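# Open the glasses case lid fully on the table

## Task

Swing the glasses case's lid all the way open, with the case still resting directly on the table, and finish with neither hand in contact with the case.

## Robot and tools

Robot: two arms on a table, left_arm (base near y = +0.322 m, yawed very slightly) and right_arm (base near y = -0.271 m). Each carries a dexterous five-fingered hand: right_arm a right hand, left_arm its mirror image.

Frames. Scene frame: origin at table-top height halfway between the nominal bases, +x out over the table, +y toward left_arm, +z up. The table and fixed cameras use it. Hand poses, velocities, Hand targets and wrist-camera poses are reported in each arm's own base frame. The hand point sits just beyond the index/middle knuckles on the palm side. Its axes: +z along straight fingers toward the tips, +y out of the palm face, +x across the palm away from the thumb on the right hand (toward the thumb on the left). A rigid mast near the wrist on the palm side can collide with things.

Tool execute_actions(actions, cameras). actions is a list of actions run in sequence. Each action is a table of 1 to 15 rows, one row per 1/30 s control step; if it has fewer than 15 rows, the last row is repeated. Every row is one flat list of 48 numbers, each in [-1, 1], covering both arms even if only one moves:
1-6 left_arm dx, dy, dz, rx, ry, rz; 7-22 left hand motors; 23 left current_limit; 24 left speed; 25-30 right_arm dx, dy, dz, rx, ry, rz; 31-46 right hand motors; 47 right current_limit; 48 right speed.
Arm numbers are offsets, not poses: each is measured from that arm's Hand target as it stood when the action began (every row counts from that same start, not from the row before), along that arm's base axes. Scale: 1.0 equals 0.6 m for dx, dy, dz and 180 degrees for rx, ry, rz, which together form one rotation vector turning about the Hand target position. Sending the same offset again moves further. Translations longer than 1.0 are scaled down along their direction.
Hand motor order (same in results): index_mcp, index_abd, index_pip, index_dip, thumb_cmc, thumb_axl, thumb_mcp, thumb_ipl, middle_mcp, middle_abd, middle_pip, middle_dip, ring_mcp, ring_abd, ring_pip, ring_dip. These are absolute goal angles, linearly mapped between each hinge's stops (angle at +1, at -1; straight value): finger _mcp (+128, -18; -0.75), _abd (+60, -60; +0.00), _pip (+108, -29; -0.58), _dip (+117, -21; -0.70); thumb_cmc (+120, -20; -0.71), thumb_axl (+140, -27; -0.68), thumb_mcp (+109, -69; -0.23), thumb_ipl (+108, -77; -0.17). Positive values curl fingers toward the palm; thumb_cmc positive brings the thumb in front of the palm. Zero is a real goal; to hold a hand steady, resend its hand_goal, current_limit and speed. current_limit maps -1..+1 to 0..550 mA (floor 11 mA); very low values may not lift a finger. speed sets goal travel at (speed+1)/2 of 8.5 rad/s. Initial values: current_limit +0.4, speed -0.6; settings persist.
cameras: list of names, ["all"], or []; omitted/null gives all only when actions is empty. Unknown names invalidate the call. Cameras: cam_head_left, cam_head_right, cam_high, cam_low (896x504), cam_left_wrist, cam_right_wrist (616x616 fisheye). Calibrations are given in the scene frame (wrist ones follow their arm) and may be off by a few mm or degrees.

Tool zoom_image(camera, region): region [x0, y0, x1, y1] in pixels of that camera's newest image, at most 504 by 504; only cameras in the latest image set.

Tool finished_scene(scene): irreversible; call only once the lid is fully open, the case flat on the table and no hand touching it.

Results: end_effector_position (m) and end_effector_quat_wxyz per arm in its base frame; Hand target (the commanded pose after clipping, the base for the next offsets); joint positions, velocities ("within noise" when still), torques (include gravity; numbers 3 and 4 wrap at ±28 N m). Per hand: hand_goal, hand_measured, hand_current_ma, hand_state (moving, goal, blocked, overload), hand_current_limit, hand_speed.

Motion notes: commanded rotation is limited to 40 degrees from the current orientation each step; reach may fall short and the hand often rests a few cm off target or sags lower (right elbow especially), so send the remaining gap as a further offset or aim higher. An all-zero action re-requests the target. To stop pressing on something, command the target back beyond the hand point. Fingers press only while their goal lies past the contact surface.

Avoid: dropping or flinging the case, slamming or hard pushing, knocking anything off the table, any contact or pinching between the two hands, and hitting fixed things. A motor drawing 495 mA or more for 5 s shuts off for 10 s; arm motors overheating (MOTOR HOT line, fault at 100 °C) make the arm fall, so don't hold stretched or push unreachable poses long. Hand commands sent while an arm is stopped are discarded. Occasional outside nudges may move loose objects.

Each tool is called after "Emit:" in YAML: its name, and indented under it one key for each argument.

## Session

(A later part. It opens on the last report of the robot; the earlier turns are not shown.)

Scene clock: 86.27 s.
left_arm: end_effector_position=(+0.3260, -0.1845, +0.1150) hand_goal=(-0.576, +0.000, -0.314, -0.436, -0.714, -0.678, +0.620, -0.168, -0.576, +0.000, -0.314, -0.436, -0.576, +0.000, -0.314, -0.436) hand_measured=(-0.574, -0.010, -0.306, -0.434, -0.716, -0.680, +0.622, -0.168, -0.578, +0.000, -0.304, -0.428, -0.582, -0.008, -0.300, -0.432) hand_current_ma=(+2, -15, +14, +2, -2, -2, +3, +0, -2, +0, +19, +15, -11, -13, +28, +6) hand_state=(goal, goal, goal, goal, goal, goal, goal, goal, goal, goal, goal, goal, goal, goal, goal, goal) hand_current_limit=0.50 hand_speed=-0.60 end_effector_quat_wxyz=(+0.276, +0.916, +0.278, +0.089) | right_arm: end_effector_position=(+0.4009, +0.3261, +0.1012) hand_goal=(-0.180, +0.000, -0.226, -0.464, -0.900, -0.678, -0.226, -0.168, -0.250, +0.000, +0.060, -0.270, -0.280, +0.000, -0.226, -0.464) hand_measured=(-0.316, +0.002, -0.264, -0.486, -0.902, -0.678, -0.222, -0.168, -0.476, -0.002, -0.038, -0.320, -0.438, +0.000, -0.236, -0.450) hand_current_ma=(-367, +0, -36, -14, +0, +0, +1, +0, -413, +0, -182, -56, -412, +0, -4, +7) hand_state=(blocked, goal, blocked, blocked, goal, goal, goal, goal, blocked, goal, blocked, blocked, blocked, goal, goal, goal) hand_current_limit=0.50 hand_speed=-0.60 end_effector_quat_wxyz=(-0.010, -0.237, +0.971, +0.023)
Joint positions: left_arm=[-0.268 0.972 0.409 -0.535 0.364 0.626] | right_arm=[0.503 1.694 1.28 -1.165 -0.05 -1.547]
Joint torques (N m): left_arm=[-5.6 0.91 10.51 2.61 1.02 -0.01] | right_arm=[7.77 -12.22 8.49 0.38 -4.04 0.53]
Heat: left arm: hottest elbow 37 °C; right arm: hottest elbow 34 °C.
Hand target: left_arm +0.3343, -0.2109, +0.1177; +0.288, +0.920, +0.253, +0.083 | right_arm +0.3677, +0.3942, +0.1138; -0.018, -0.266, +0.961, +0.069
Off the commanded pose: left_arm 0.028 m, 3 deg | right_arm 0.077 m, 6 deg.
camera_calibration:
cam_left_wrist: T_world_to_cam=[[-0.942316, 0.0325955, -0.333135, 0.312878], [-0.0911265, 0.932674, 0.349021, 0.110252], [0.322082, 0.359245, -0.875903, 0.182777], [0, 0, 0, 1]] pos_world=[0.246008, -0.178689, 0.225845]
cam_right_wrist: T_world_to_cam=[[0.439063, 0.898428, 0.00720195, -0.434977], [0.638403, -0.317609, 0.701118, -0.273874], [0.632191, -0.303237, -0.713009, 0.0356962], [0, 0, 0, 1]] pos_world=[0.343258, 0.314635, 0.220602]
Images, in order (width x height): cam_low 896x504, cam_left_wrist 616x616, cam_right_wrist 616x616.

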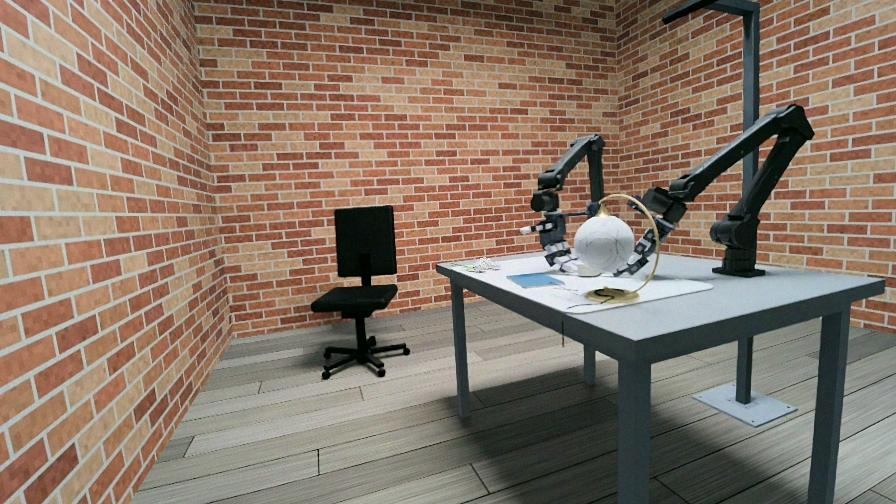

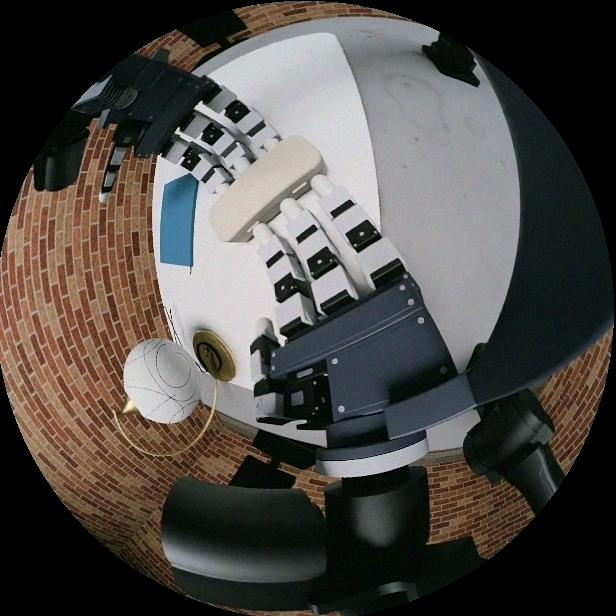

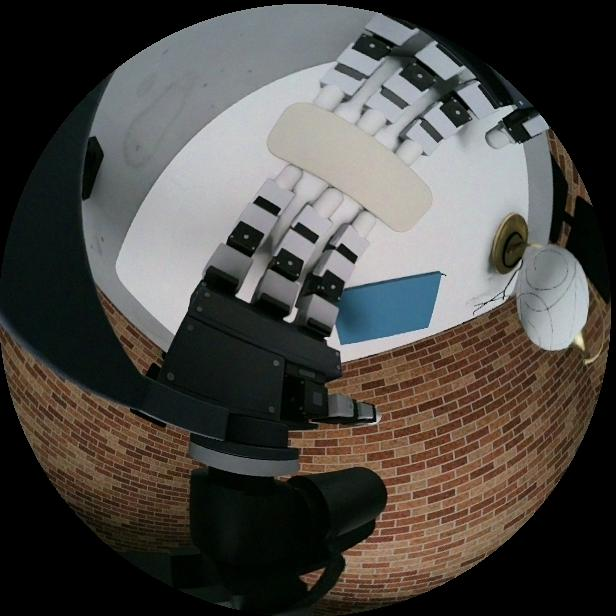

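Emit:
execute_actions:
  actions:
    - [[0.0,0.0,0.0,0,0,0,-0.575,0,-0.314,-0.435,-0.714,-0.678,0.62,-0.168,-0.575,0,-0.314,-0.435,-0.575,0,-0.314,-0.435,0.5,-0.6,0,0,0,0,0,0,-0.18,0,-0.226,-0.464,-0.9,-0.678,-0.226,-0.168,-0.25,0,0.16,-0.25,-0.28,0,-0.226,-0.464,0.5,-0.6]]
  cameras: ["cam_low","cam_left_wrist","cam_right_wrist"]

Emit:
zoom_image:
  camera: "cam_low"
  region: [560, 255, 620, 285]

Emit:
zoom_image:
  camera: "cam_right_wrist"
  region: [250, 90, 430, 270]

Scene clock: 87.13 s.
left_arm: end_effector_position=(+0.3265, -0.1846, +0.1152) hand_goal=(-0.576, +0.000, -0.314, -0.436, -0.714, -0.678, +0.620, -0.168, -0.576, +0.000, -0.314, -0.436, -0.576, +0.000, -0.314, -0.436) hand_measured=(-0.576, -0.010, -0.306, -0.438, -0.716, -0.680, +0.622, -0.168, -0.580, +0.000, -0.304, -0.430, -0.582, -0.008, -0.304, -0.428) hand_current_ma=(+0, -13, +12, -4, -2, -2, +3, +0, -5, +0, +19, +11, -12, -13, +18, +12) hand_state=(goal, goal, goal, goal, goal, goal, goal, goal, goal, goal, goal, goal, goal, goal, goal, goal) hand_current_limit=0.50 hand_speed=-0.60 end_effector_quat_wxyz=(+0.276, +0.915, +0.279, +0.089) | right_arm: end_effector_position=(+0.4008, +0.3258, +0.1010) hand_goal=(-0.180, +0.000, -0.226, -0.464, -0.900, -0.678, -0.226, -0.168, -0.250, +0.000, +0.160, -0.250, -0.280, +0.000, -0.226, -0.464) hand_measured=(-0.304, -0.002, -0.274, -0.492, -0.902, -0.678, -0.222, -0.168, -0.266, +0.002, +0.154, -0.254, -0.430, -0.008, -0.246, -0.452) hand_current_ma=(-316, +0, -54, -20, +0, +0, +1, +0, -8, +0, -2, +0, -413, -1, -12, +5) hand_state=(blocked, goal, blocked, blocked, goal, goal, goal, goal, goal, goal, goal, goal, blocked, goal, blocked, goal) hand_current_limit=0.50 hand_speed=-0.60 end_effector_quat_wxyz=(-0.011, -0.236, +0.971, +0.022)
Joint positions: left_arm=[-0.269 0.972 0.41 -0.535 0.363 0.621] | right_arm=[0.503 1.694 1.28 -1.166 -0.049 -1.546]
Joint torques (N m): left_arm=[-5.48 1.49 10.26 2.74 1.06 -0.04] | right_arm=[7.77 -12.22 8.46 0.39 -4.11 0.52]
Heat: left arm: hottest elbow 37 °C; right arm: hottest elbow 34 °C.
Hand target: left_arm +0.3343, -0.2109, +0.1176; +0.288, +0.920, +0.253, +0.083 | right_arm +0.3677, +0.3942, +0.1139; -0.018, -0.266, +0.961, +0.069
Off the commanded pose: left_arm 0.028 m, 3 deg | right_arm 0.077 m, 7 deg.
camera_calibration:
cam_left_wrist: T_world_to_cam=[[-0.942873, 0.0298058, -0.331816, 0.31289], [-0.0931199, 0.932714, 0.348388, 0.111029], [0.319873, 0.359384, -0.876655, 0.183657], [0, 0, 0, 1]] pos_world=[0.246607, -0.178887, 0.226144]
cam_right_wrist: T_world_to_cam=[[0.440078, 0.897942, 0.00554866, -0.434801], [0.638434, -0.317228, 0.701262, -0.273966], [0.631453, -0.305068, -0.712882, 0.0364225], [0, 0, 0, 1]] pos_world=[0.343257, 0.314628, 0.2205]
Images, in order (width x height): cam_low 896x504, cam_left_wrist 616x616, cam_right_wrist 616x616.

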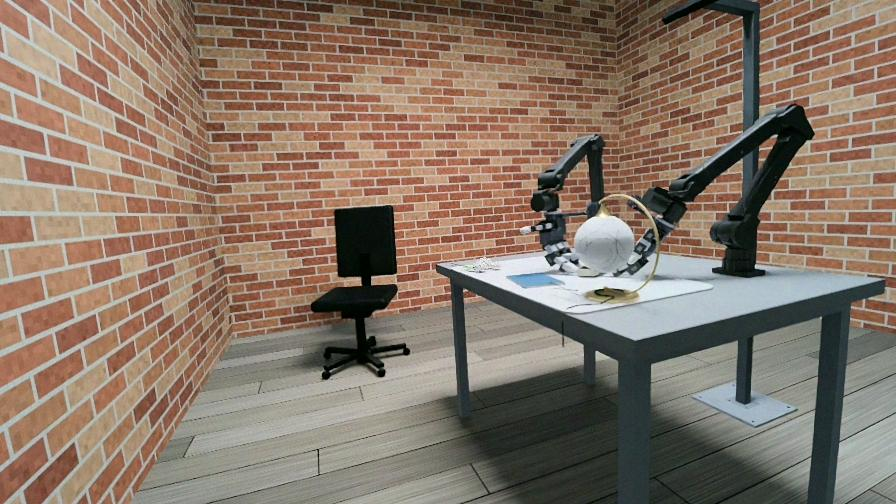

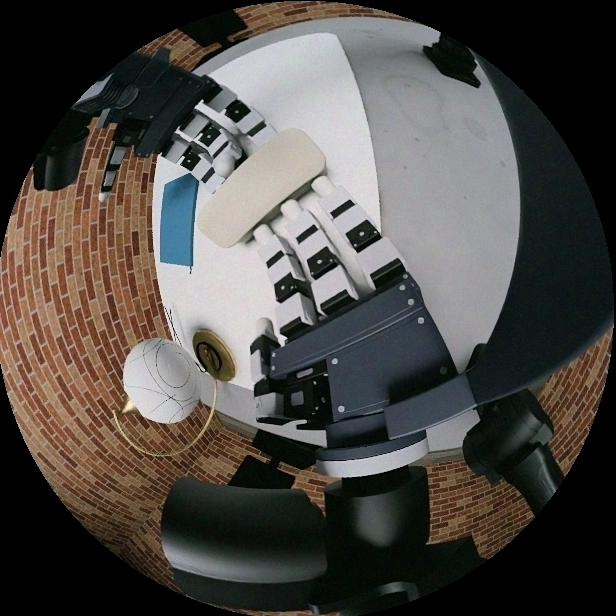

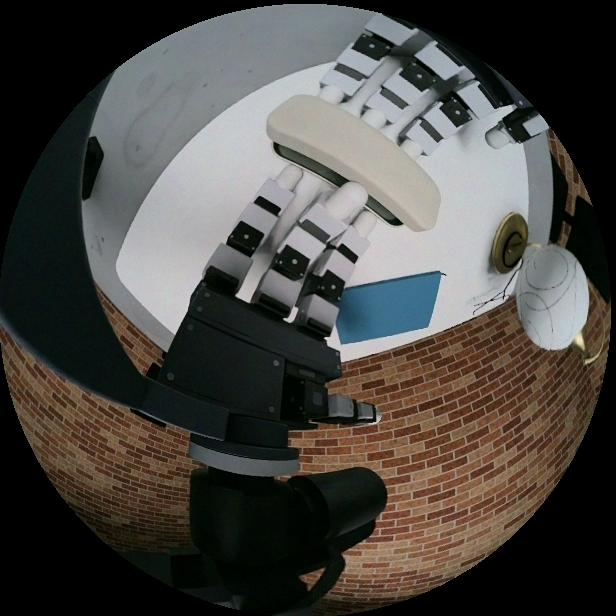

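Scaled by 8.400.

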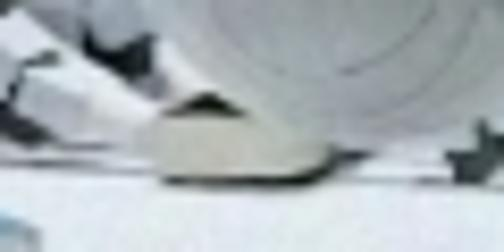

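Scaled by 2.800 from the camera's 616x616 image, which has a finer 880x880 frame.

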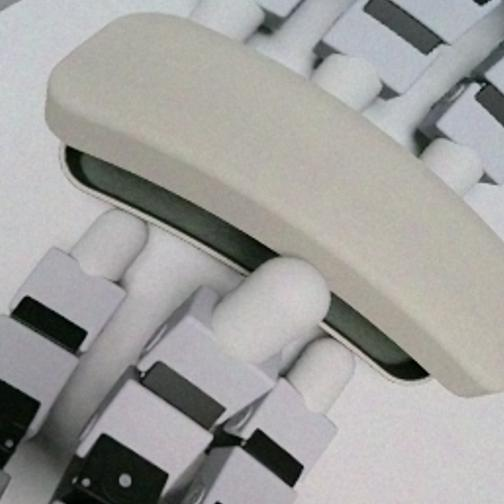

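Emit:
execute_actions:
  actions:
    - [[0.0,0.0,0.0,0,0,0,-0.575,0,-0.314,-0.435,-0.714,-0.678,0.62,-0.168,-0.575,0,-0.314,-0.435,-0.575,0,-0.314,-0.435,0.5,-0.6,0,0,0,0,0,0,-0.18,0,-0.226,-0.464,-0.9,-0.678,-0.226,-0.168,-0.45,0,0.3,-0.05,-0.28,0,-0.226,-0.464,0.5,-0.6]]
    - [[0.0,0.0,0.0,0,0,0,-0.575,0,-0.314,-0.435,-0.714,-0.678,0.62,-0.168,-0.575,0,-0.314,-0.435,-0.575,0,-0.314,-0.435,0.5,-0.6,0,0,0,0,0,0,-0.18,0,-0.226,-0.464,-0.9,-0.678,-0.226,-0.168,-0.66,0,0.2,-0.05,-0.28,0,-0.226,-0.464,0.5,-0.6]]
    - [[0.0,0.0,0.0,0,0,0,-0.575,0,-0.314,-0.435,-0.714,-0.678,0.62,-0.168,-0.575,0,-0.314,-0.435,-0.575,0,-0.314,-0.435,0.5,-0.6,0,0,0,0,0,0,-0.18,0,-0.226,-0.464,-0.9,-0.678,-0.226,-0.168,-0.6,0,0.0,-0.1,-0.28,0,-0.226,-0.464,0.5,-0.6]]
  cameras: ["cam_low","cam_left_wrist","cam_right_wrist"]

Emit:
zoom_image:
  camera: "cam_right_wrist"
  region: [250, 90, 430, 270]

Emit:
zoom_image:
  camera: "cam_left_wrist"
  region: [190, 110, 370, 290]

Scene clock: 89.63 s.
left_arm: end_effector_position=(+0.3265, -0.1846, +0.1152) hand_goal=(-0.576, +0.000, -0.314, -0.436, -0.714, -0.678, +0.620, -0.168, -0.576, +0.000, -0.314, -0.436, -0.576, +0.000, -0.314, -0.436) hand_measured=(-0.576, -0.010, -0.306, -0.440, -0.716, -0.680, +0.622, -0.168, -0.580, +0.000, -0.304, -0.430, -0.582, -0.008, -0.304, -0.428) hand_current_ma=(+0, -13, +12, -4, -2, -2, +3, +0, -5, +0, +19, +11, -12, -13, +18, +13) hand_state=(goal, goal, goal, goal, goal, goal, goal, goal, goal, goal, goal, goal, goal, goal, goal, goal) hand_current_limit=0.50 hand_speed=-0.60 end_effector_quat_wxyz=(+0.276, +0.915, +0.279, +0.089) | right_arm: end_effector_position=(+0.4008, +0.3259, +0.1011) hand_goal=(-0.180, +0.000, -0.226, -0.464, -0.900, -0.678, -0.226, -0.168, -0.600, +0.000, +0.000, -0.100, -0.280, +0.000, -0.226, -0.464) hand_measured=(-0.304, -0.002, -0.276, -0.492, -0.902, -0.678, -0.222, -0.168, -0.600, +0.002, +0.006, -0.098, -0.430, -0.006, -0.248, -0.452) hand_current_ma=(-316, +0, -56, -21, +0, +0, +1, +0, +0, +0, +1, +0, -413, -1, -13, +5) hand_state=(blocked, goal, blocked, blocked, goal, goal, goal, goal, goal, goal, goal, goal, blocked, goal, blocked, goal) hand_current_limit=0.50 hand_speed=-0.60 end_effector_quat_wxyz=(-0.011, -0.236, +0.971, +0.023)
Joint positions: left_arm=[-0.269 0.972 0.41 -0.535 0.363 0.621] | right_arm=[0.503 1.694 1.28 -1.166 -0.049 -1.546]
Joint torques (N m): left_arm=[-4.84 0.5 10.4 2.65 1.06 0.02] | right_arm=[7.77 -12.22 8.46 0.4 -4.07 0.52]
Heat: left arm: hottest elbow 37 °C; right arm: hottest wrist yaw 36 °C.
Hand target: left_arm +0.3343, -0.2109, +0.1176; +0.288, +0.920, +0.253, +0.083 | right_arm +0.3677, +0.3942, +0.1139; -0.018, -0.266, +0.961, +0.069
Off the commanded pose: left_arm 0.028 m, 3 deg | right_arm 0.077 m, 6 deg.
camera_calibration:
cam_left_wrist: T_world_to_cam=[[-0.942873, 0.0298058, -0.331816, 0.31289], [-0.0931199, 0.932714, 0.348388, 0.111029], [0.319873, 0.359384, -0.876655, 0.183657], [0, 0, 0, 1]] pos_world=[0.246607, -0.178887, 0.226144]
cam_right_wrist: T_world_to_cam=[[0.440081, 0.89794, 0.00574026, -0.434844], [0.638587, -0.317453, 0.701021, -0.273964], [0.631297, -0.30484, -0.713117, 0.0365281], [0, 0, 0, 1]] pos_world=[0.343256, 0.314629, 0.220599]
Images, in order (width x height): cam_low 896x504, cam_left_wrist 616x616, cam_right_wrist 616x616.

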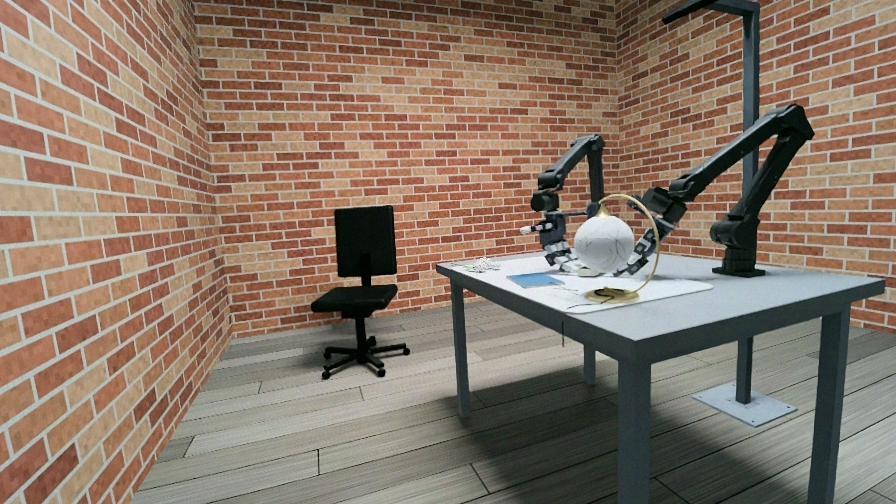

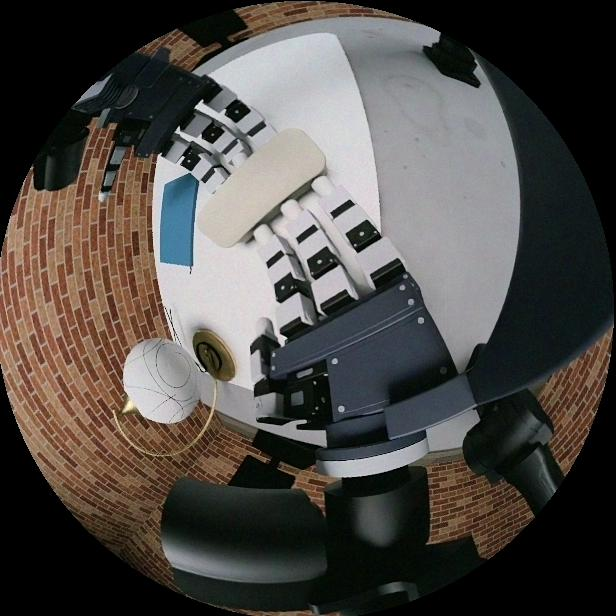

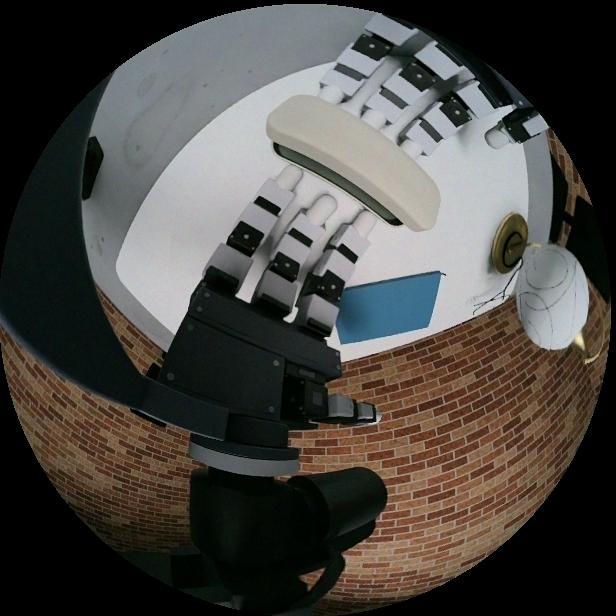

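Scaled by 2.800 from the camera's 616x616 image, which has a finer 880x880 frame.

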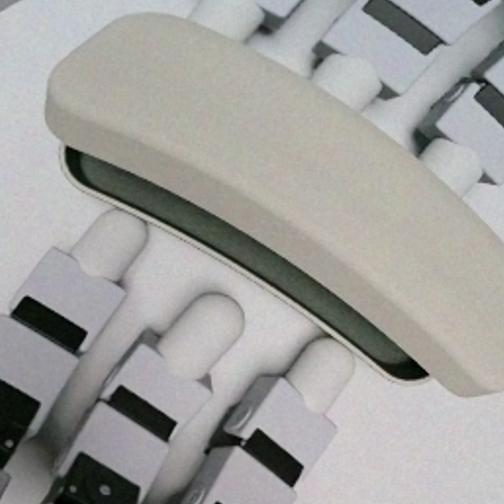

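Scaled by 2.800 from the camera's 616x616 image, which has a finer 880x880 frame.

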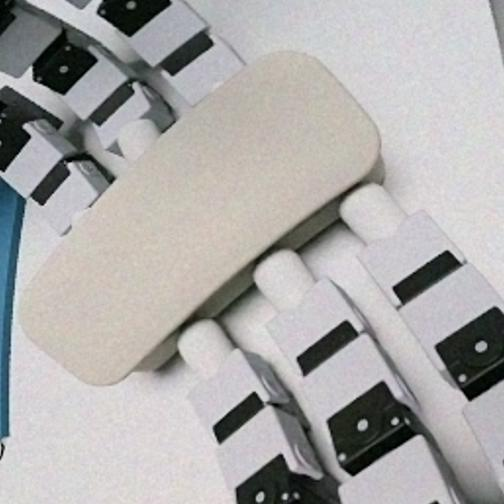

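Emit:
execute_actions:
  actions:
    - [[0.0,0.0,0.0,0,0,0,-0.575,0,-0.314,-0.435,-0.714,-0.678,0.62,-0.168,-0.575,0,-0.314,-0.435,-0.575,0,-0.314,-0.435,0.5,-0.6,0,0,0,0,0,0,-0.18,0,-0.226,-0.464,-0.9,-0.678,-0.226,-0.168,-0.41,0,-0.16,-0.32,-0.28,0,-0.226,-0.464,0.5,-0.7]]
  cameras: ["cam_right_wrist"]

Emit:
zoom_image:
  camera: "cam_right_wrist"
  region: [250, 90, 430, 270]

Scene clock: 90.43 s.
left_arm: end_effector_position=(+0.3265, -0.1846, +0.1151) hand_goal=(-0.576, +0.000, -0.314, -0.436, -0.714, -0.678, +0.620, -0.168, -0.576, +0.000, -0.314, -0.436, -0.576, +0.000, -0.314, -0.436) hand_measured=(-0.576, -0.008, -0.308, -0.446, -0.716, -0.680, +0.622, -0.168, -0.580, +0.000, -0.304, -0.430, -0.582, -0.008, -0.302, -0.426) hand_current_ma=(+1, -13, +9, -19, -2, -2, +3, +0, -5, +0, +19, +11, -12, -13, +22, +20) hand_state=(goal, goal, goal, goal, goal, goal, goal, goal, goal, goal, goal, goal, goal, goal, goal, goal) hand_current_limit=0.50 hand_speed=-0.60 end_effector_quat_wxyz=(+0.276, +0.915, +0.279, +0.089) | right_arm: end_effector_position=(+0.4008, +0.3259, +0.1011) hand_goal=(-0.180, +0.000, -0.226, -0.464, -0.900, -0.678, -0.226, -0.168, -0.410, +0.000, -0.160, -0.320, -0.280, +0.000, -0.226, -0.464) hand_measured=(-0.304, -0.002, -0.276, -0.492, -0.902, -0.678, -0.222, -0.168, -0.446, +0.002, -0.154, -0.290, -0.430, -0.006, -0.250, -0.454) hand_current_ma=(-316, +0, -56, -21, +0, +0, +1, +0, -37, +0, +1, +22, -412, -1, -16, +3) hand_state=(blocked, goal, blocked, blocked, goal, goal, goal, goal, blocked, goal, goal, blocked, blocked, goal, blocked, goal) hand_current_limit=0.50 hand_speed=-0.70 end_effector_quat_wxyz=(-0.011, -0.236, +0.971, +0.023)
Joint positions: left_arm=[-0.269 0.972 0.41 -0.535 0.363 0.62] | right_arm=[0.503 1.694 1.28 -1.166 -0.049 -1.545]
Joint torques (N m): left_arm=[-5.01 0.32 10.44 2.84 1 0.02] | right_arm=[7.77 -12.22 8.47 0.4 -4.07 0.51]
Heat: left arm: hottest elbow 38 °C; right arm: hottest wrist yaw 38 °C.
Hand target: left_arm +0.3343, -0.2109, +0.1177; +0.288, +0.920, +0.253, +0.083 | right_arm +0.3677, +0.3942, +0.1138; -0.018, -0.266, +0.961, +0.069
Off the commanded pose: left_arm 0.028 m, 3 deg | right_arm 0.077 m, 7 deg.
camera_calibration:
cam_right_wrist: T_world_to_cam=[[0.440763, 0.897605, 0.00573538, -0.435104], [0.638329, -0.317926, 0.701041, -0.273764], [0.631082, -0.305332, -0.713098, 0.0367186], [0, 0, 0, 1]] pos_world=[0.343357, 0.314726, 0.220599]
Images, in order (width x height): cam_right_wrist 616x616.

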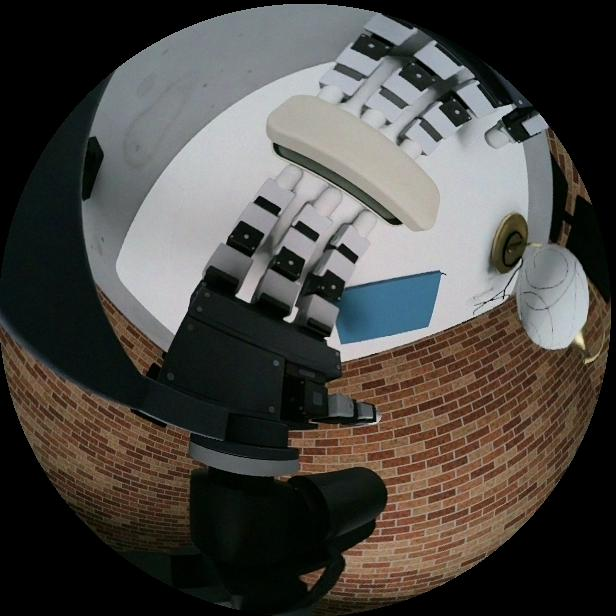

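Scaled by 2.800 from the camera's 616x616 image, which has a finer 880x880 frame.

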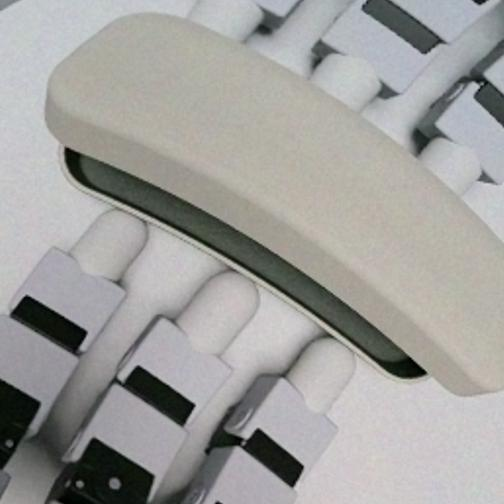

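Emit:
execute_actions:
  actions:
    - [[0.0,0.0,0.0,0,0,0,-0.575,0,-0.314,-0.435,-0.714,-0.678,0.62,-0.168,-0.575,0,-0.314,-0.435,-0.575,0,-0.314,-0.435,0.5,-0.6,0,0,0,0,0,0,-0.18,0,-0.226,-0.464,-0.9,-0.678,-0.226,-0.168,-0.6,0,0.051,-0.116,-0.28,0,-0.226,-0.464,0.5,-0.6]]
    - [[0.0,0.0,0.0,0,0,0,-0.575,0,-0.314,-0.435,-0.714,-0.678,0.62,-0.168,-0.575,0,-0.314,-0.435,-0.575,0,-0.314,-0.435,0.5,-0.6,0,0,0,0,0,0,-0.18,0,-0.226,-0.464,-0.9,-0.678,-0.226,-0.168,-0.408,0,-0.088,-0.319,-0.28,0,-0.226,-0.464,0.5,-0.7]]
  cameras: ["cam_right_wrist"]

Emit:
zoom_image:
  camera: "cam_right_wrist"
  region: [250, 90, 430, 270]

Scene clock: 91.93 s.
left_arm: end_effector_position=(+0.3266, -0.1845, +0.1151) hand_goal=(-0.576, +0.000, -0.314, -0.436, -0.714, -0.678, +0.620, -0.168, -0.576, +0.000, -0.314, -0.436, -0.576, +0.000, -0.314, -0.436) hand_measured=(-0.574, -0.008, -0.308, -0.448, -0.716, -0.680, +0.622, -0.168, -0.580, +0.000, -0.304, -0.430, -0.582, -0.008, -0.302, -0.424) hand_current_ma=(+1, -13, +8, -24, -2, -2, +3, +0, -5, +0, +19, +11, -12, -13, +23, +23) hand_state=(goal, goal, goal, goal, goal, goal, goal, goal, goal, goal, goal, goal, goal, goal, goal, goal) hand_current_limit=0.50 hand_speed=-0.60 end_effector_quat_wxyz=(+0.276, +0.915, +0.280, +0.089) | right_arm: end_effector_position=(+0.4008, +0.3259, +0.1011) hand_goal=(-0.180, +0.000, -0.226, -0.464, -0.900, -0.678, -0.226, -0.168, -0.408, +0.000, -0.088, -0.320, -0.280, +0.000, -0.226, -0.464) hand_measured=(-0.304, -0.002, -0.276, -0.492, -0.902, -0.678, -0.222, -0.168, -0.456, +0.002, -0.084, -0.294, -0.430, -0.006, -0.250, -0.456) hand_current_ma=(-316, +0, -56, -21, +0, +0, +1, +0, -59, +0, +1, +19, -413, -1, -17, +2) hand_state=(blocked, goal, blocked, blocked, goal, goal, goal, goal, blocked, goal, goal, blocked, blocked, goal, blocked, goal) hand_current_limit=0.50 hand_speed=-0.70 end_effector_quat_wxyz=(-0.011, -0.236, +0.971, +0.023)
Joint positions: left_arm=[-0.269 0.972 0.41 -0.535 0.363 0.62] | right_arm=[0.503 1.694 1.28 -1.166 -0.05 -1.544]
Joint torques (N m): left_arm=[-4.72 -0.26 10.54 3.03 1 0.05] | right_arm=[7.71 -12.22 8.47 0.43 -4.06 0.5]
Heat: left arm: hottest elbow 38 °C; right arm: hottest wrist yaw 39 °C.
Hand target: left_arm +0.3344, -0.2108, +0.1177; +0.288, +0.920, +0.253, +0.083 | right_arm +0.3676, +0.3942, +0.1139; -0.018, -0.266, +0.961, +0.069
Off the commanded pose: left_arm 0.028 m, 3 deg | right_arm 0.077 m, 7 deg.
camera_calibration:
cam_right_wrist: T_world_to_cam=[[0.441134, 0.897422, 0.00595644, -0.435222], [0.638339, -0.318431, 0.700803, -0.273555], [0.630813, -0.305346, -0.71333, 0.0368664], [0, 0, 0, 1]] pos_world=[0.343356, 0.314726, 0.220599]
Images, in order (width x height): cam_right_wrist 616x616.

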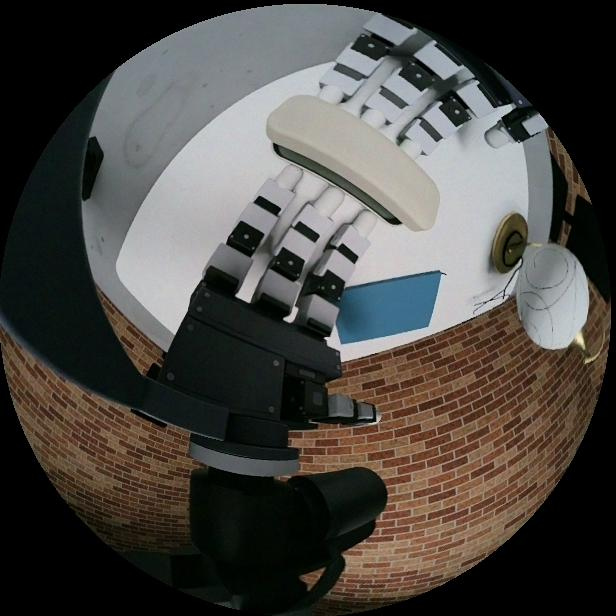

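Scaled by 2.800 from the camera's 616x616 image, which has a finer 880x880 frame.

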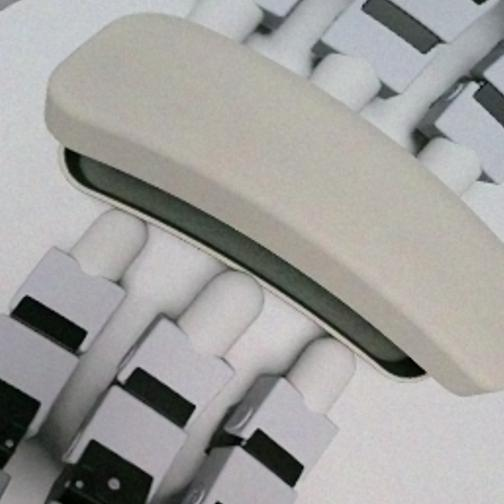

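Emit:
execute_actions:
  actions:
    - [[0.0,0.0,0.0,0,0,0,-0.575,0,-0.314,-0.435,-0.714,-0.678,0.62,-0.168,-0.575,0,-0.314,-0.435,-0.575,0,-0.314,-0.435,0.5,-0.6,0,0,0,0,0,0,-0.18,0,-0.226,-0.464,-0.9,-0.678,-0.226,-0.168,-0.62,0,0.2,-0.188,-0.28,0,-0.226,-0.464,0.5,-0.6]]
    - [[0.0,0.0,0.0,0,0,0,-0.575,0,-0.314,-0.435,-0.714,-0.678,0.62,-0.168,-0.575,0,-0.314,-0.435,-0.575,0,-0.314,-0.435,0.5,-0.6,0,0,0,0,0,0,-0.18,0,-0.226,-0.464,-0.9,-0.678,-0.226,-0.168,-0.456,0,0.051,-0.275,-0.28,0,-0.226,-0.464,0.5,-0.7]]
  cameras: ["cam_right_wrist"]

Emit:
zoom_image:
  camera: "cam_right_wrist"
  region: [250, 90, 430, 270]

Scene clock: 93.43 s.
left_arm: end_effector_position=(+0.3265, -0.1846, +0.1151) hand_goal=(-0.576, +0.000, -0.314, -0.436, -0.714, -0.678, +0.620, -0.168, -0.576, +0.000, -0.314, -0.436, -0.576, +0.000, -0.314, -0.436) hand_measured=(-0.574, -0.008, -0.308, -0.448, -0.716, -0.680, +0.622, -0.168, -0.580, +0.000, -0.304, -0.430, -0.582, -0.008, -0.302, -0.424) hand_current_ma=(+1, -13, +8, -24, -2, -2, +3, +0, -5, +0, +19, +11, -12, -13, +24, +24) hand_state=(goal, goal, goal, goal, goal, goal, goal, goal, goal, goal, goal, goal, goal, goal, goal, goal) hand_current_limit=0.50 hand_speed=-0.60 end_effector_quat_wxyz=(+0.276, +0.915, +0.280, +0.089) | right_arm: end_effector_position=(+0.4009, +0.3259, +0.1011) hand_goal=(-0.180, +0.000, -0.226, -0.464, -0.900, -0.678, -0.226, -0.168, -0.456, +0.000, +0.050, -0.276, -0.280, +0.000, -0.226, -0.464) hand_measured=(-0.304, -0.004, -0.276, -0.492, -0.902, -0.678, -0.222, -0.168, -0.466, +0.002, +0.050, -0.274, -0.430, -0.006, -0.250, -0.456) hand_current_ma=(-316, +0, -56, -21, +0, +0, +1, +0, -4, +0, +0, +0, -413, -1, -17, +2) hand_state=(blocked, goal, blocked, blocked, goal, goal, goal, goal, goal, goal, goal, goal, blocked, goal, blocked, goal) hand_current_limit=0.50 hand_speed=-0.70 end_effector_quat_wxyz=(-0.011, -0.236, +0.972, +0.023)
Joint positions: left_arm=[-0.27 0.972 0.41 -0.535 0.363 0.62] | right_arm=[0.503 1.694 1.28 -1.166 -0.05 -1.544]
Joint torques (N m): left_arm=[-4.31 0.62 10.32 2.92 1.04 -0.05] | right_arm=[7.71 -12.16 8.49 0.42 -4.06 0.51]
Heat: left arm: hottest elbow 38 °C; right arm: hottest wrist yaw 41 °C.
Hand target: left_arm +0.3343, -0.2109, +0.1177; +0.288, +0.920, +0.253, +0.083 | right_arm +0.3677, +0.3942, +0.1138; -0.018, -0.266, +0.961, +0.069
Off the commanded pose: left_arm 0.028 m, 3 deg | right_arm 0.077 m, 7 deg.
camera_calibration:
cam_right_wrist: T_world_to_cam=[[0.441418, 0.897282, 0.00595425, -0.435274], [0.638239, -0.318632, 0.700802, -0.273458], [0.630715, -0.305546, -0.713331, 0.036963], [0, 0, 0, 1]] pos_world=[0.343356, 0.314725, 0.220599]
Images, in order (width x height): cam_right_wrist 616x616.

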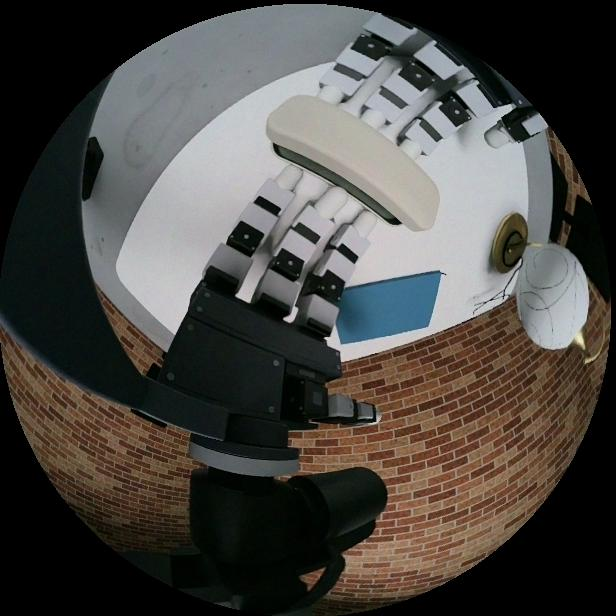

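Scaled by 2.800 from the camera's 616x616 image, which has a finer 880x880 frame.

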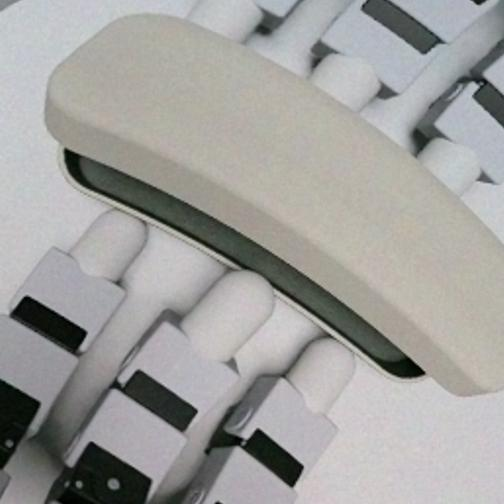

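Emit:
execute_actions:
  actions:
    - [[0.0,0.0,0.0,0,0,0,-0.575,0,-0.314,-0.435,-0.714,-0.678,0.62,-0.168,-0.575,0,-0.314,-0.435,-0.575,0,-0.314,-0.435,0.5,-0.6,0,0,0,0,0,0,-0.18,0,-0.226,-0.464,-0.9,-0.678,-0.226,-0.168,-0.34,0,-0.058,-0.391,-0.28,0,-0.226,-0.464,0.5,-0.7]]
  cameras: ["cam_right_wrist"]

Emit:
zoom_image:
  camera: "cam_right_wrist"
  region: [250, 90, 430, 270]

Scene clock: 94.27 s.
left_arm: end_effector_position=(+0.3265, -0.1846, +0.1151) hand_goal=(-0.576, +0.000, -0.314, -0.436, -0.714, -0.678, +0.620, -0.168, -0.576, +0.000, -0.314, -0.436, -0.576, +0.000, -0.314, -0.436) hand_measured=(-0.574, -0.008, -0.308, -0.448, -0.716, -0.680, +0.622, -0.168, -0.580, +0.000, -0.304, -0.430, -0.582, -0.008, -0.302, -0.424) hand_current_ma=(+1, -13, +8, -24, -2, -2, +3, +0, -5, +0, +19, +11, -12, -13, +24, +24) hand_state=(goal, goal, goal, goal, goal, goal, goal, goal, goal, goal, goal, goal, goal, goal, goal, goal) hand_current_limit=0.50 hand_speed=-0.60 end_effector_quat_wxyz=(+0.276, +0.915, +0.280, +0.089) | right_arm: end_effector_position=(+0.4009, +0.3259, +0.1011) hand_goal=(-0.180, +0.000, -0.226, -0.464, -0.900, -0.678, -0.226, -0.168, -0.340, +0.000, -0.058, -0.392, -0.280, +0.000, -0.226, -0.464) hand_measured=(-0.304, -0.004, -0.276, -0.492, -0.902, -0.678, -0.222, -0.168, -0.354, +0.002, -0.058, -0.390, -0.430, -0.006, -0.250, -0.456) hand_current_ma=(-316, +0, -56, -21, +0, +0, +1, +0, -6, +0, +0, +0, -412, -1, -17, +2) hand_state=(blocked, goal, blocked, blocked, goal, goal, goal, goal, goal, goal, goal, goal, blocked, goal, blocked, goal) hand_current_limit=0.50 hand_speed=-0.70 end_effector_quat_wxyz=(-0.011, -0.236, +0.972, +0.023)
Joint positions: left_arm=[-0.27 0.972 0.41 -0.535 0.363 0.62] | right_arm=[0.503 1.694 1.28 -1.166 -0.05 -1.544]
Joint torques (N m): left_arm=[-4.48 0.09 10.26 2.78 1.02 0.1] | right_arm=[7.77 -12.22 8.47 0.4 -4.06 0.5]
Heat: left arm: hottest elbow 38 °C; right arm: hottest wrist yaw 42 °C.
Hand target: left_arm +0.3343, -0.2109, +0.1177; +0.288, +0.920, +0.253, +0.083 | right_arm +0.3677, +0.3942, +0.1138; -0.018, -0.266, +0.961, +0.069
Off the commanded pose: left_arm 0.028 m, 3 deg | right_arm 0.077 m, 7 deg.
camera_calibration:
cam_right_wrist: T_world_to_cam=[[0.441418, 0.897282, 0.00595425, -0.435274], [0.638239, -0.318632, 0.700802, -0.273458], [0.630715, -0.305546, -0.713331, 0.036963], [0, 0, 0, 1]] pos_world=[0.343356, 0.314725, 0.220599]
Images, in order (width x height): cam_right_wrist 616x616.

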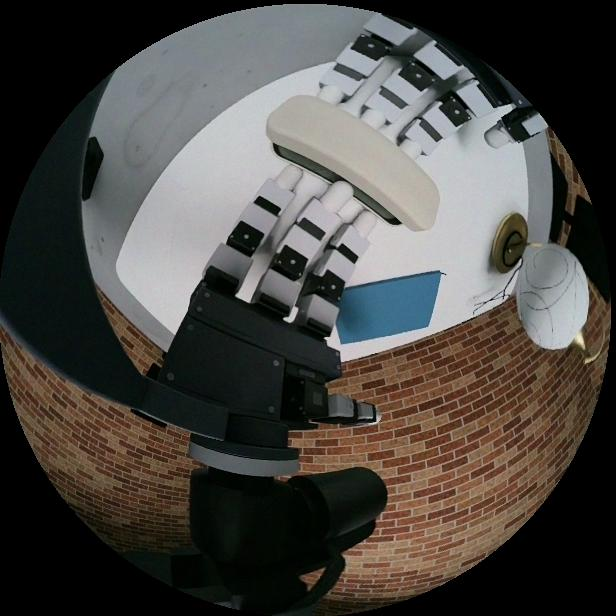

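Scaled by 2.800 from the camera's 616x616 image, which has a finer 880x880 frame.

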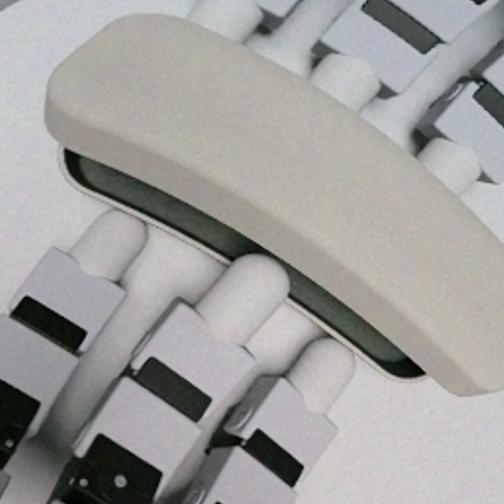

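Emit:
execute_actions:
  actions:
    - [[0.0,0.0,0.0,0,0,0,-0.575,0,-0.314,-0.435,-0.714,-0.678,0.62,-0.168,-0.575,0,-0.314,-0.435,-0.575,0,-0.314,-0.435,0.5,-0.6,0,0,0,0,0,0,-0.18,0,-0.226,-0.464,-0.9,-0.678,-0.226,-0.168,-0.223,0,-0.20,-0.5,-0.28,0,-0.226,-0.464,0.5,-0.7]]
  cameras: ["cam_right_wrist","cam_low"]

Emit:
zoom_image:
  camera: "cam_right_wrist"
  region: [250, 90, 430, 270]

Emit:
zoom_image:
  camera: "cam_low"
  region: [560, 255, 620, 285]

Scene clock: 95.13 s.
left_arm: end_effector_position=(+0.3265, -0.1846, +0.1151) hand_goal=(-0.576, +0.000, -0.314, -0.436, -0.714, -0.678, +0.620, -0.168, -0.576, +0.000, -0.314, -0.436, -0.576, +0.000, -0.314, -0.436) hand_measured=(-0.574, -0.008, -0.308, -0.448, -0.716, -0.680, +0.622, -0.168, -0.580, +0.000, -0.304, -0.430, -0.582, -0.008, -0.302, -0.424) hand_current_ma=(+1, -13, +8, -24, -2, -2, +3, +0, -5, +0, +19, +11, -12, -13, +24, +24) hand_state=(goal, goal, goal, goal, goal, goal, goal, goal, goal, goal, goal, goal, goal, goal, goal, goal) hand_current_limit=0.50 hand_speed=-0.60 end_effector_quat_wxyz=(+0.276, +0.915, +0.280, +0.089) | right_arm: end_effector_position=(+0.4009, +0.3259, +0.1011) hand_goal=(-0.180, +0.000, -0.226, -0.464, -0.900, -0.678, -0.226, -0.168, -0.224, +0.000, -0.200, -0.500, -0.280, +0.000, -0.226, -0.464) hand_measured=(-0.304, -0.004, -0.276, -0.492, -0.902, -0.678, -0.222, -0.168, -0.240, +0.002, -0.200, -0.498, -0.430, -0.006, -0.250, -0.456) hand_current_ma=(-316, +0, -56, -21, +0, +0, +1, +0, -8, +0, +0, +0, -412, -1, -17, +2) hand_state=(blocked, goal, blocked, blocked, goal, goal, goal, goal, goal, goal, goal, goal, blocked, goal, blocked, goal) hand_current_limit=0.50 hand_speed=-0.70 end_effector_quat_wxyz=(-0.011, -0.236, +0.972, +0.023)
Joint positions: left_arm=[-0.27 0.972 0.41 -0.535 0.363 0.62] | right_arm=[0.503 1.694 1.28 -1.166 -0.05 -1.544]
Joint torques (N m): left_arm=[-5.07 0.56 10.13 2.77 1.02 0.08] | right_arm=[7.77 -12.22 8.49 0.42 -4.08 0.51]
Heat: left arm: hottest elbow 38 °C; right arm: hottest wrist yaw 43 °C.
Hand target: left_arm +0.3343, -0.2109, +0.1177; +0.288, +0.920, +0.253, +0.083 | right_arm +0.3677, +0.3942, +0.1138; -0.018, -0.266, +0.961, +0.069
Off the commanded pose: left_arm 0.028 m, 3 deg | right_arm 0.077 m, 7 deg.
camera_calibration:
cam_right_wrist: T_world_to_cam=[[0.441418, 0.897282, 0.00595425, -0.435274], [0.638239, -0.318632, 0.700802, -0.273458], [0.630715, -0.305546, -0.713331, 0.036963], [0, 0, 0, 1]] pos_world=[0.343356, 0.314725, 0.220599]
Images, in order (width x height): cam_low 896x504, cam_right_wrist 616x616.

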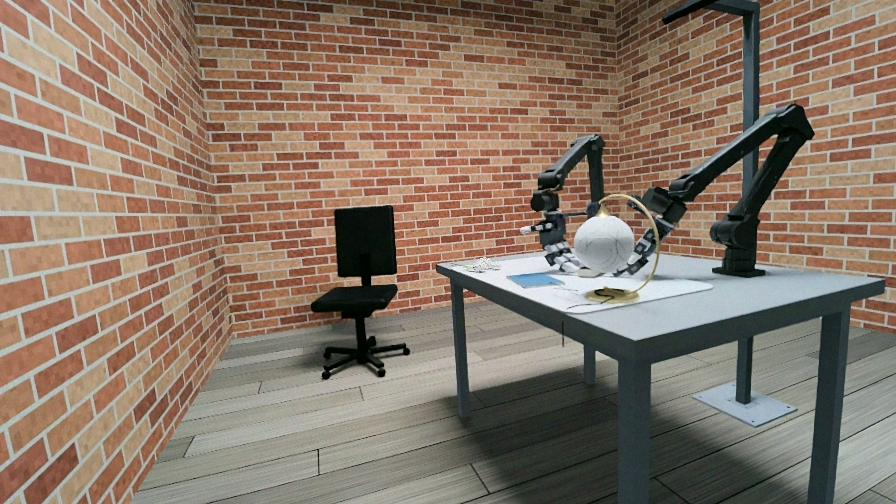

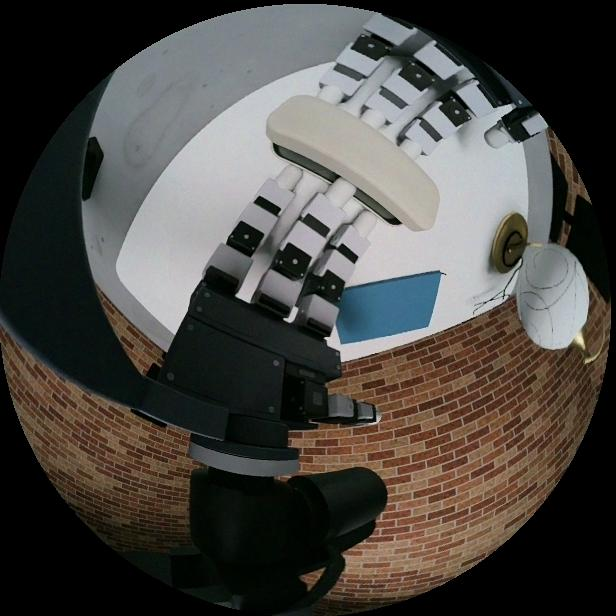

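Scaled by 2.800 from the camera's 616x616 image, which has a finer 880x880 frame.

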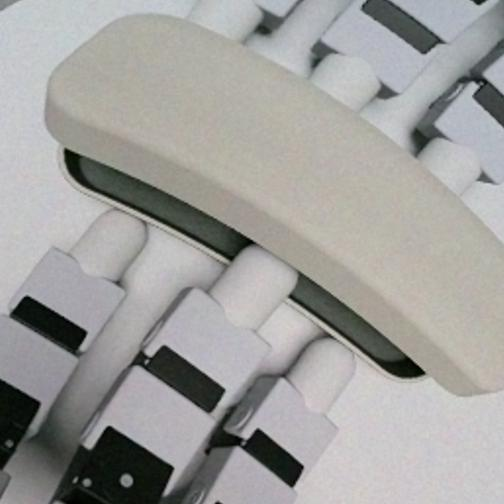

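Scaled by 8.400.

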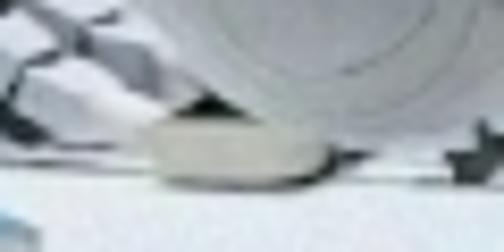

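Emit:
execute_actions:
  actions:
    - [[0.0,0.0,0.0,0,0,0,-0.575,0,-0.314,-0.435,-0.714,-0.678,0.62,-0.168,-0.575,0,-0.314,-0.435,-0.575,0,-0.314,-0.435,0.5,-0.6,0,0,0,0,0,0,-0.18,0,-0.226,-0.464,-0.9,-0.678,-0.226,-0.168,-0.114,0,-0.26,-0.49,-0.28,0,-0.226,-0.464,0.5,-0.7]]
    - [[0.0,0.0,0.0,0,0,0,-0.575,0,-0.314,-0.435,-0.714,-0.678,0.62,-0.168,-0.575,0,-0.314,-0.435,-0.575,0,-0.314,-0.435,0.5,-0.6,0,0,0,0,0,0,-0.18,0,-0.226,-0.464,-0.9,-0.678,-0.226,-0.168,0.023,0,-0.33,-0.478,-0.28,0,-0.226,-0.464,0.5,-0.7]]
  cameras: ["cam_right_wrist","cam_left_wrist","cam_low"]

Emit:
zoom_image:
  camera: "cam_right_wrist"
  region: [250, 60, 450, 260]

Emit:
zoom_image:
  camera: "cam_left_wrist"
  region: [190, 110, 370, 290]

Emit:
zoom_image:
  camera: "cam_low"
  region: [560, 245, 620, 285]

Scene clock: 97.00 s.
left_arm: end_effector_position=(+0.3265, -0.1846, +0.1151) hand_goal=(-0.576, +0.000, -0.314, -0.436, -0.714, -0.678, +0.620, -0.168, -0.576, +0.000, -0.314, -0.436, -0.576, +0.000, -0.314, -0.436) hand_measured=(-0.574, -0.008, -0.308, -0.448, -0.716, -0.680, +0.622, -0.168, -0.580, +0.000, -0.304, -0.430, -0.582, -0.008, -0.302, -0.424) hand_current_ma=(+1, -13, +8, -24, -2, -2, +3, +0, -5, +0, +19, +11, -12, -13, +24, +25) hand_state=(goal, goal, goal, goal, goal, goal, goal, goal, goal, goal, goal, goal, goal, goal, goal, goal) hand_current_limit=0.50 hand_speed=-0.60 end_effector_quat_wxyz=(+0.276, +0.915, +0.280, +0.089) | right_arm: end_effector_position=(+0.4009, +0.3259, +0.1011) hand_goal=(-0.180, +0.000, -0.226, -0.464, -0.900, -0.678, -0.226, -0.168, +0.022, +0.000, -0.330, -0.478, -0.280, +0.000, -0.226, -0.464) hand_measured=(-0.304, -0.004, -0.276, -0.492, -0.902, -0.678, -0.222, -0.168, -0.022, +0.002, -0.336, -0.482, -0.430, -0.006, -0.250, -0.456) hand_current_ma=(-316, +0, -56, -21, +0, +0, +1, +0, -49, +0, -2, -1, -413, -1, -17, +2) hand_state=(blocked, goal, blocked, blocked, goal, goal, goal, goal, blocked, goal, goal, goal, blocked, goal, blocked, goal) hand_current_limit=0.50 hand_speed=-0.70 end_effector_quat_wxyz=(-0.011, -0.236, +0.972, +0.023)
Joint positions: left_arm=[-0.27 0.972 0.41 -0.535 0.363 0.62] | right_arm=[0.503 1.694 1.28 -1.166 -0.05 -1.544]
Joint torques (N m): left_arm=[-4.42 0.44 10.09 2.58 0.95 0.06] | right_arm=[7.77 -12.16 8.47 0.4 -4.08 0.5]
Heat: left arm: hottest elbow 38 °C; right arm: hottest wrist yaw 45 °C.
Hand target: left_arm +0.3343, -0.2109, +0.1177; +0.288, +0.920, +0.253, +0.083 | right_arm +0.3677, +0.3942, +0.1138; -0.018, -0.266, +0.961, +0.069
Off the commanded pose: left_arm 0.028 m, 3 deg | right_arm 0.077 m, 7 deg.
camera_calibration:
cam_left_wrist: T_world_to_cam=[[-0.943128, 0.0286892, -0.33119, 0.312711], [-0.0940031, 0.932591, 0.348478, 0.1114], [0.318862, 0.359792, -0.876856, 0.184064], [0, 0, 0, 1]] pos_world=[0.246707, -0.179086, 0.226144]
cam_right_wrist: T_world_to_cam=[[0.441418, 0.897282, 0.00595425, -0.435274], [0.638239, -0.318632, 0.700802, -0.273458], [0.630715, -0.305546, -0.713331, 0.036963], [0, 0, 0, 1]] pos_world=[0.343356, 0.314725, 0.220599]
Images, in order (width x height): cam_low 896x504, cam_left_wrist 616x616, cam_right_wrist 616x616.

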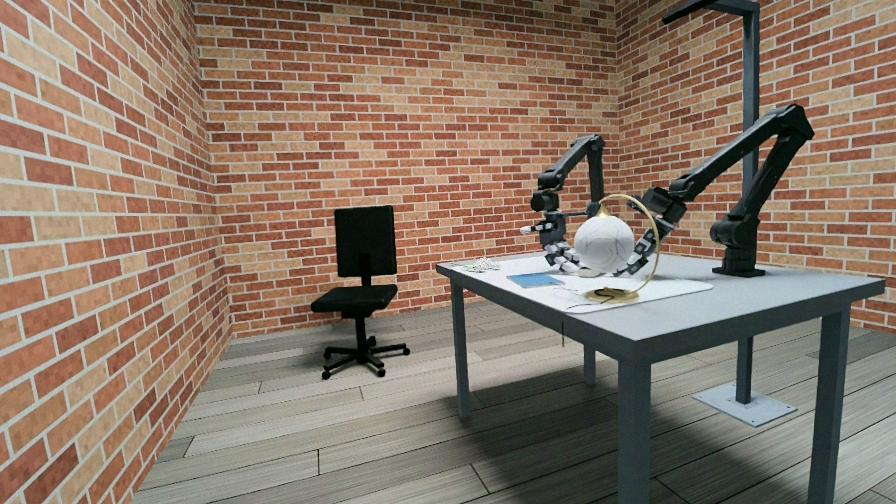

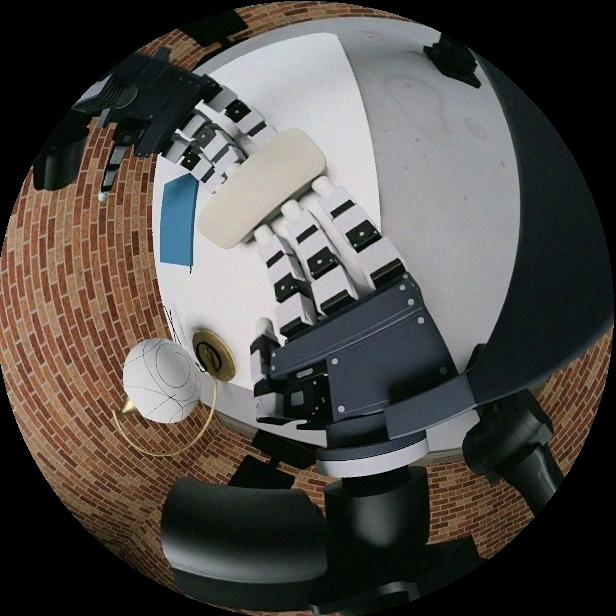

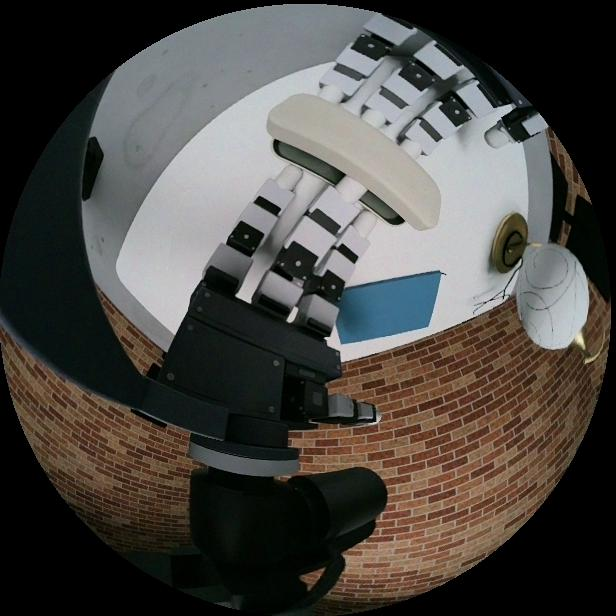

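Scaled by 2.520 from the camera's 616x616 image, which has a finer 880x880 frame.

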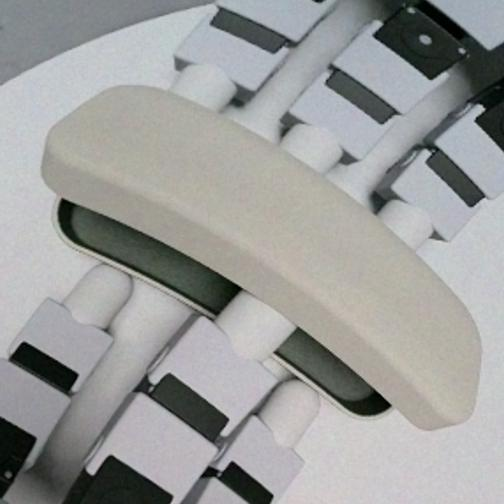

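Scaled by 2.800 from the camera's 616x616 image, which has a finer 880x880 frame.

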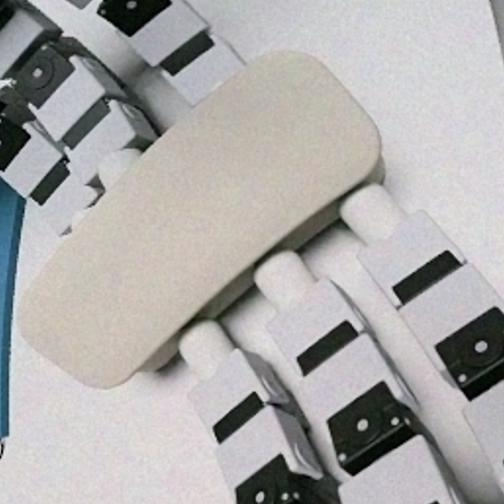

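Scaled by 8.400.

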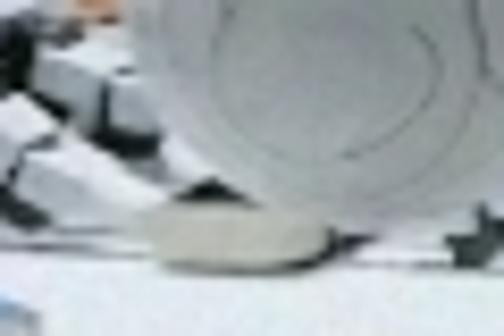

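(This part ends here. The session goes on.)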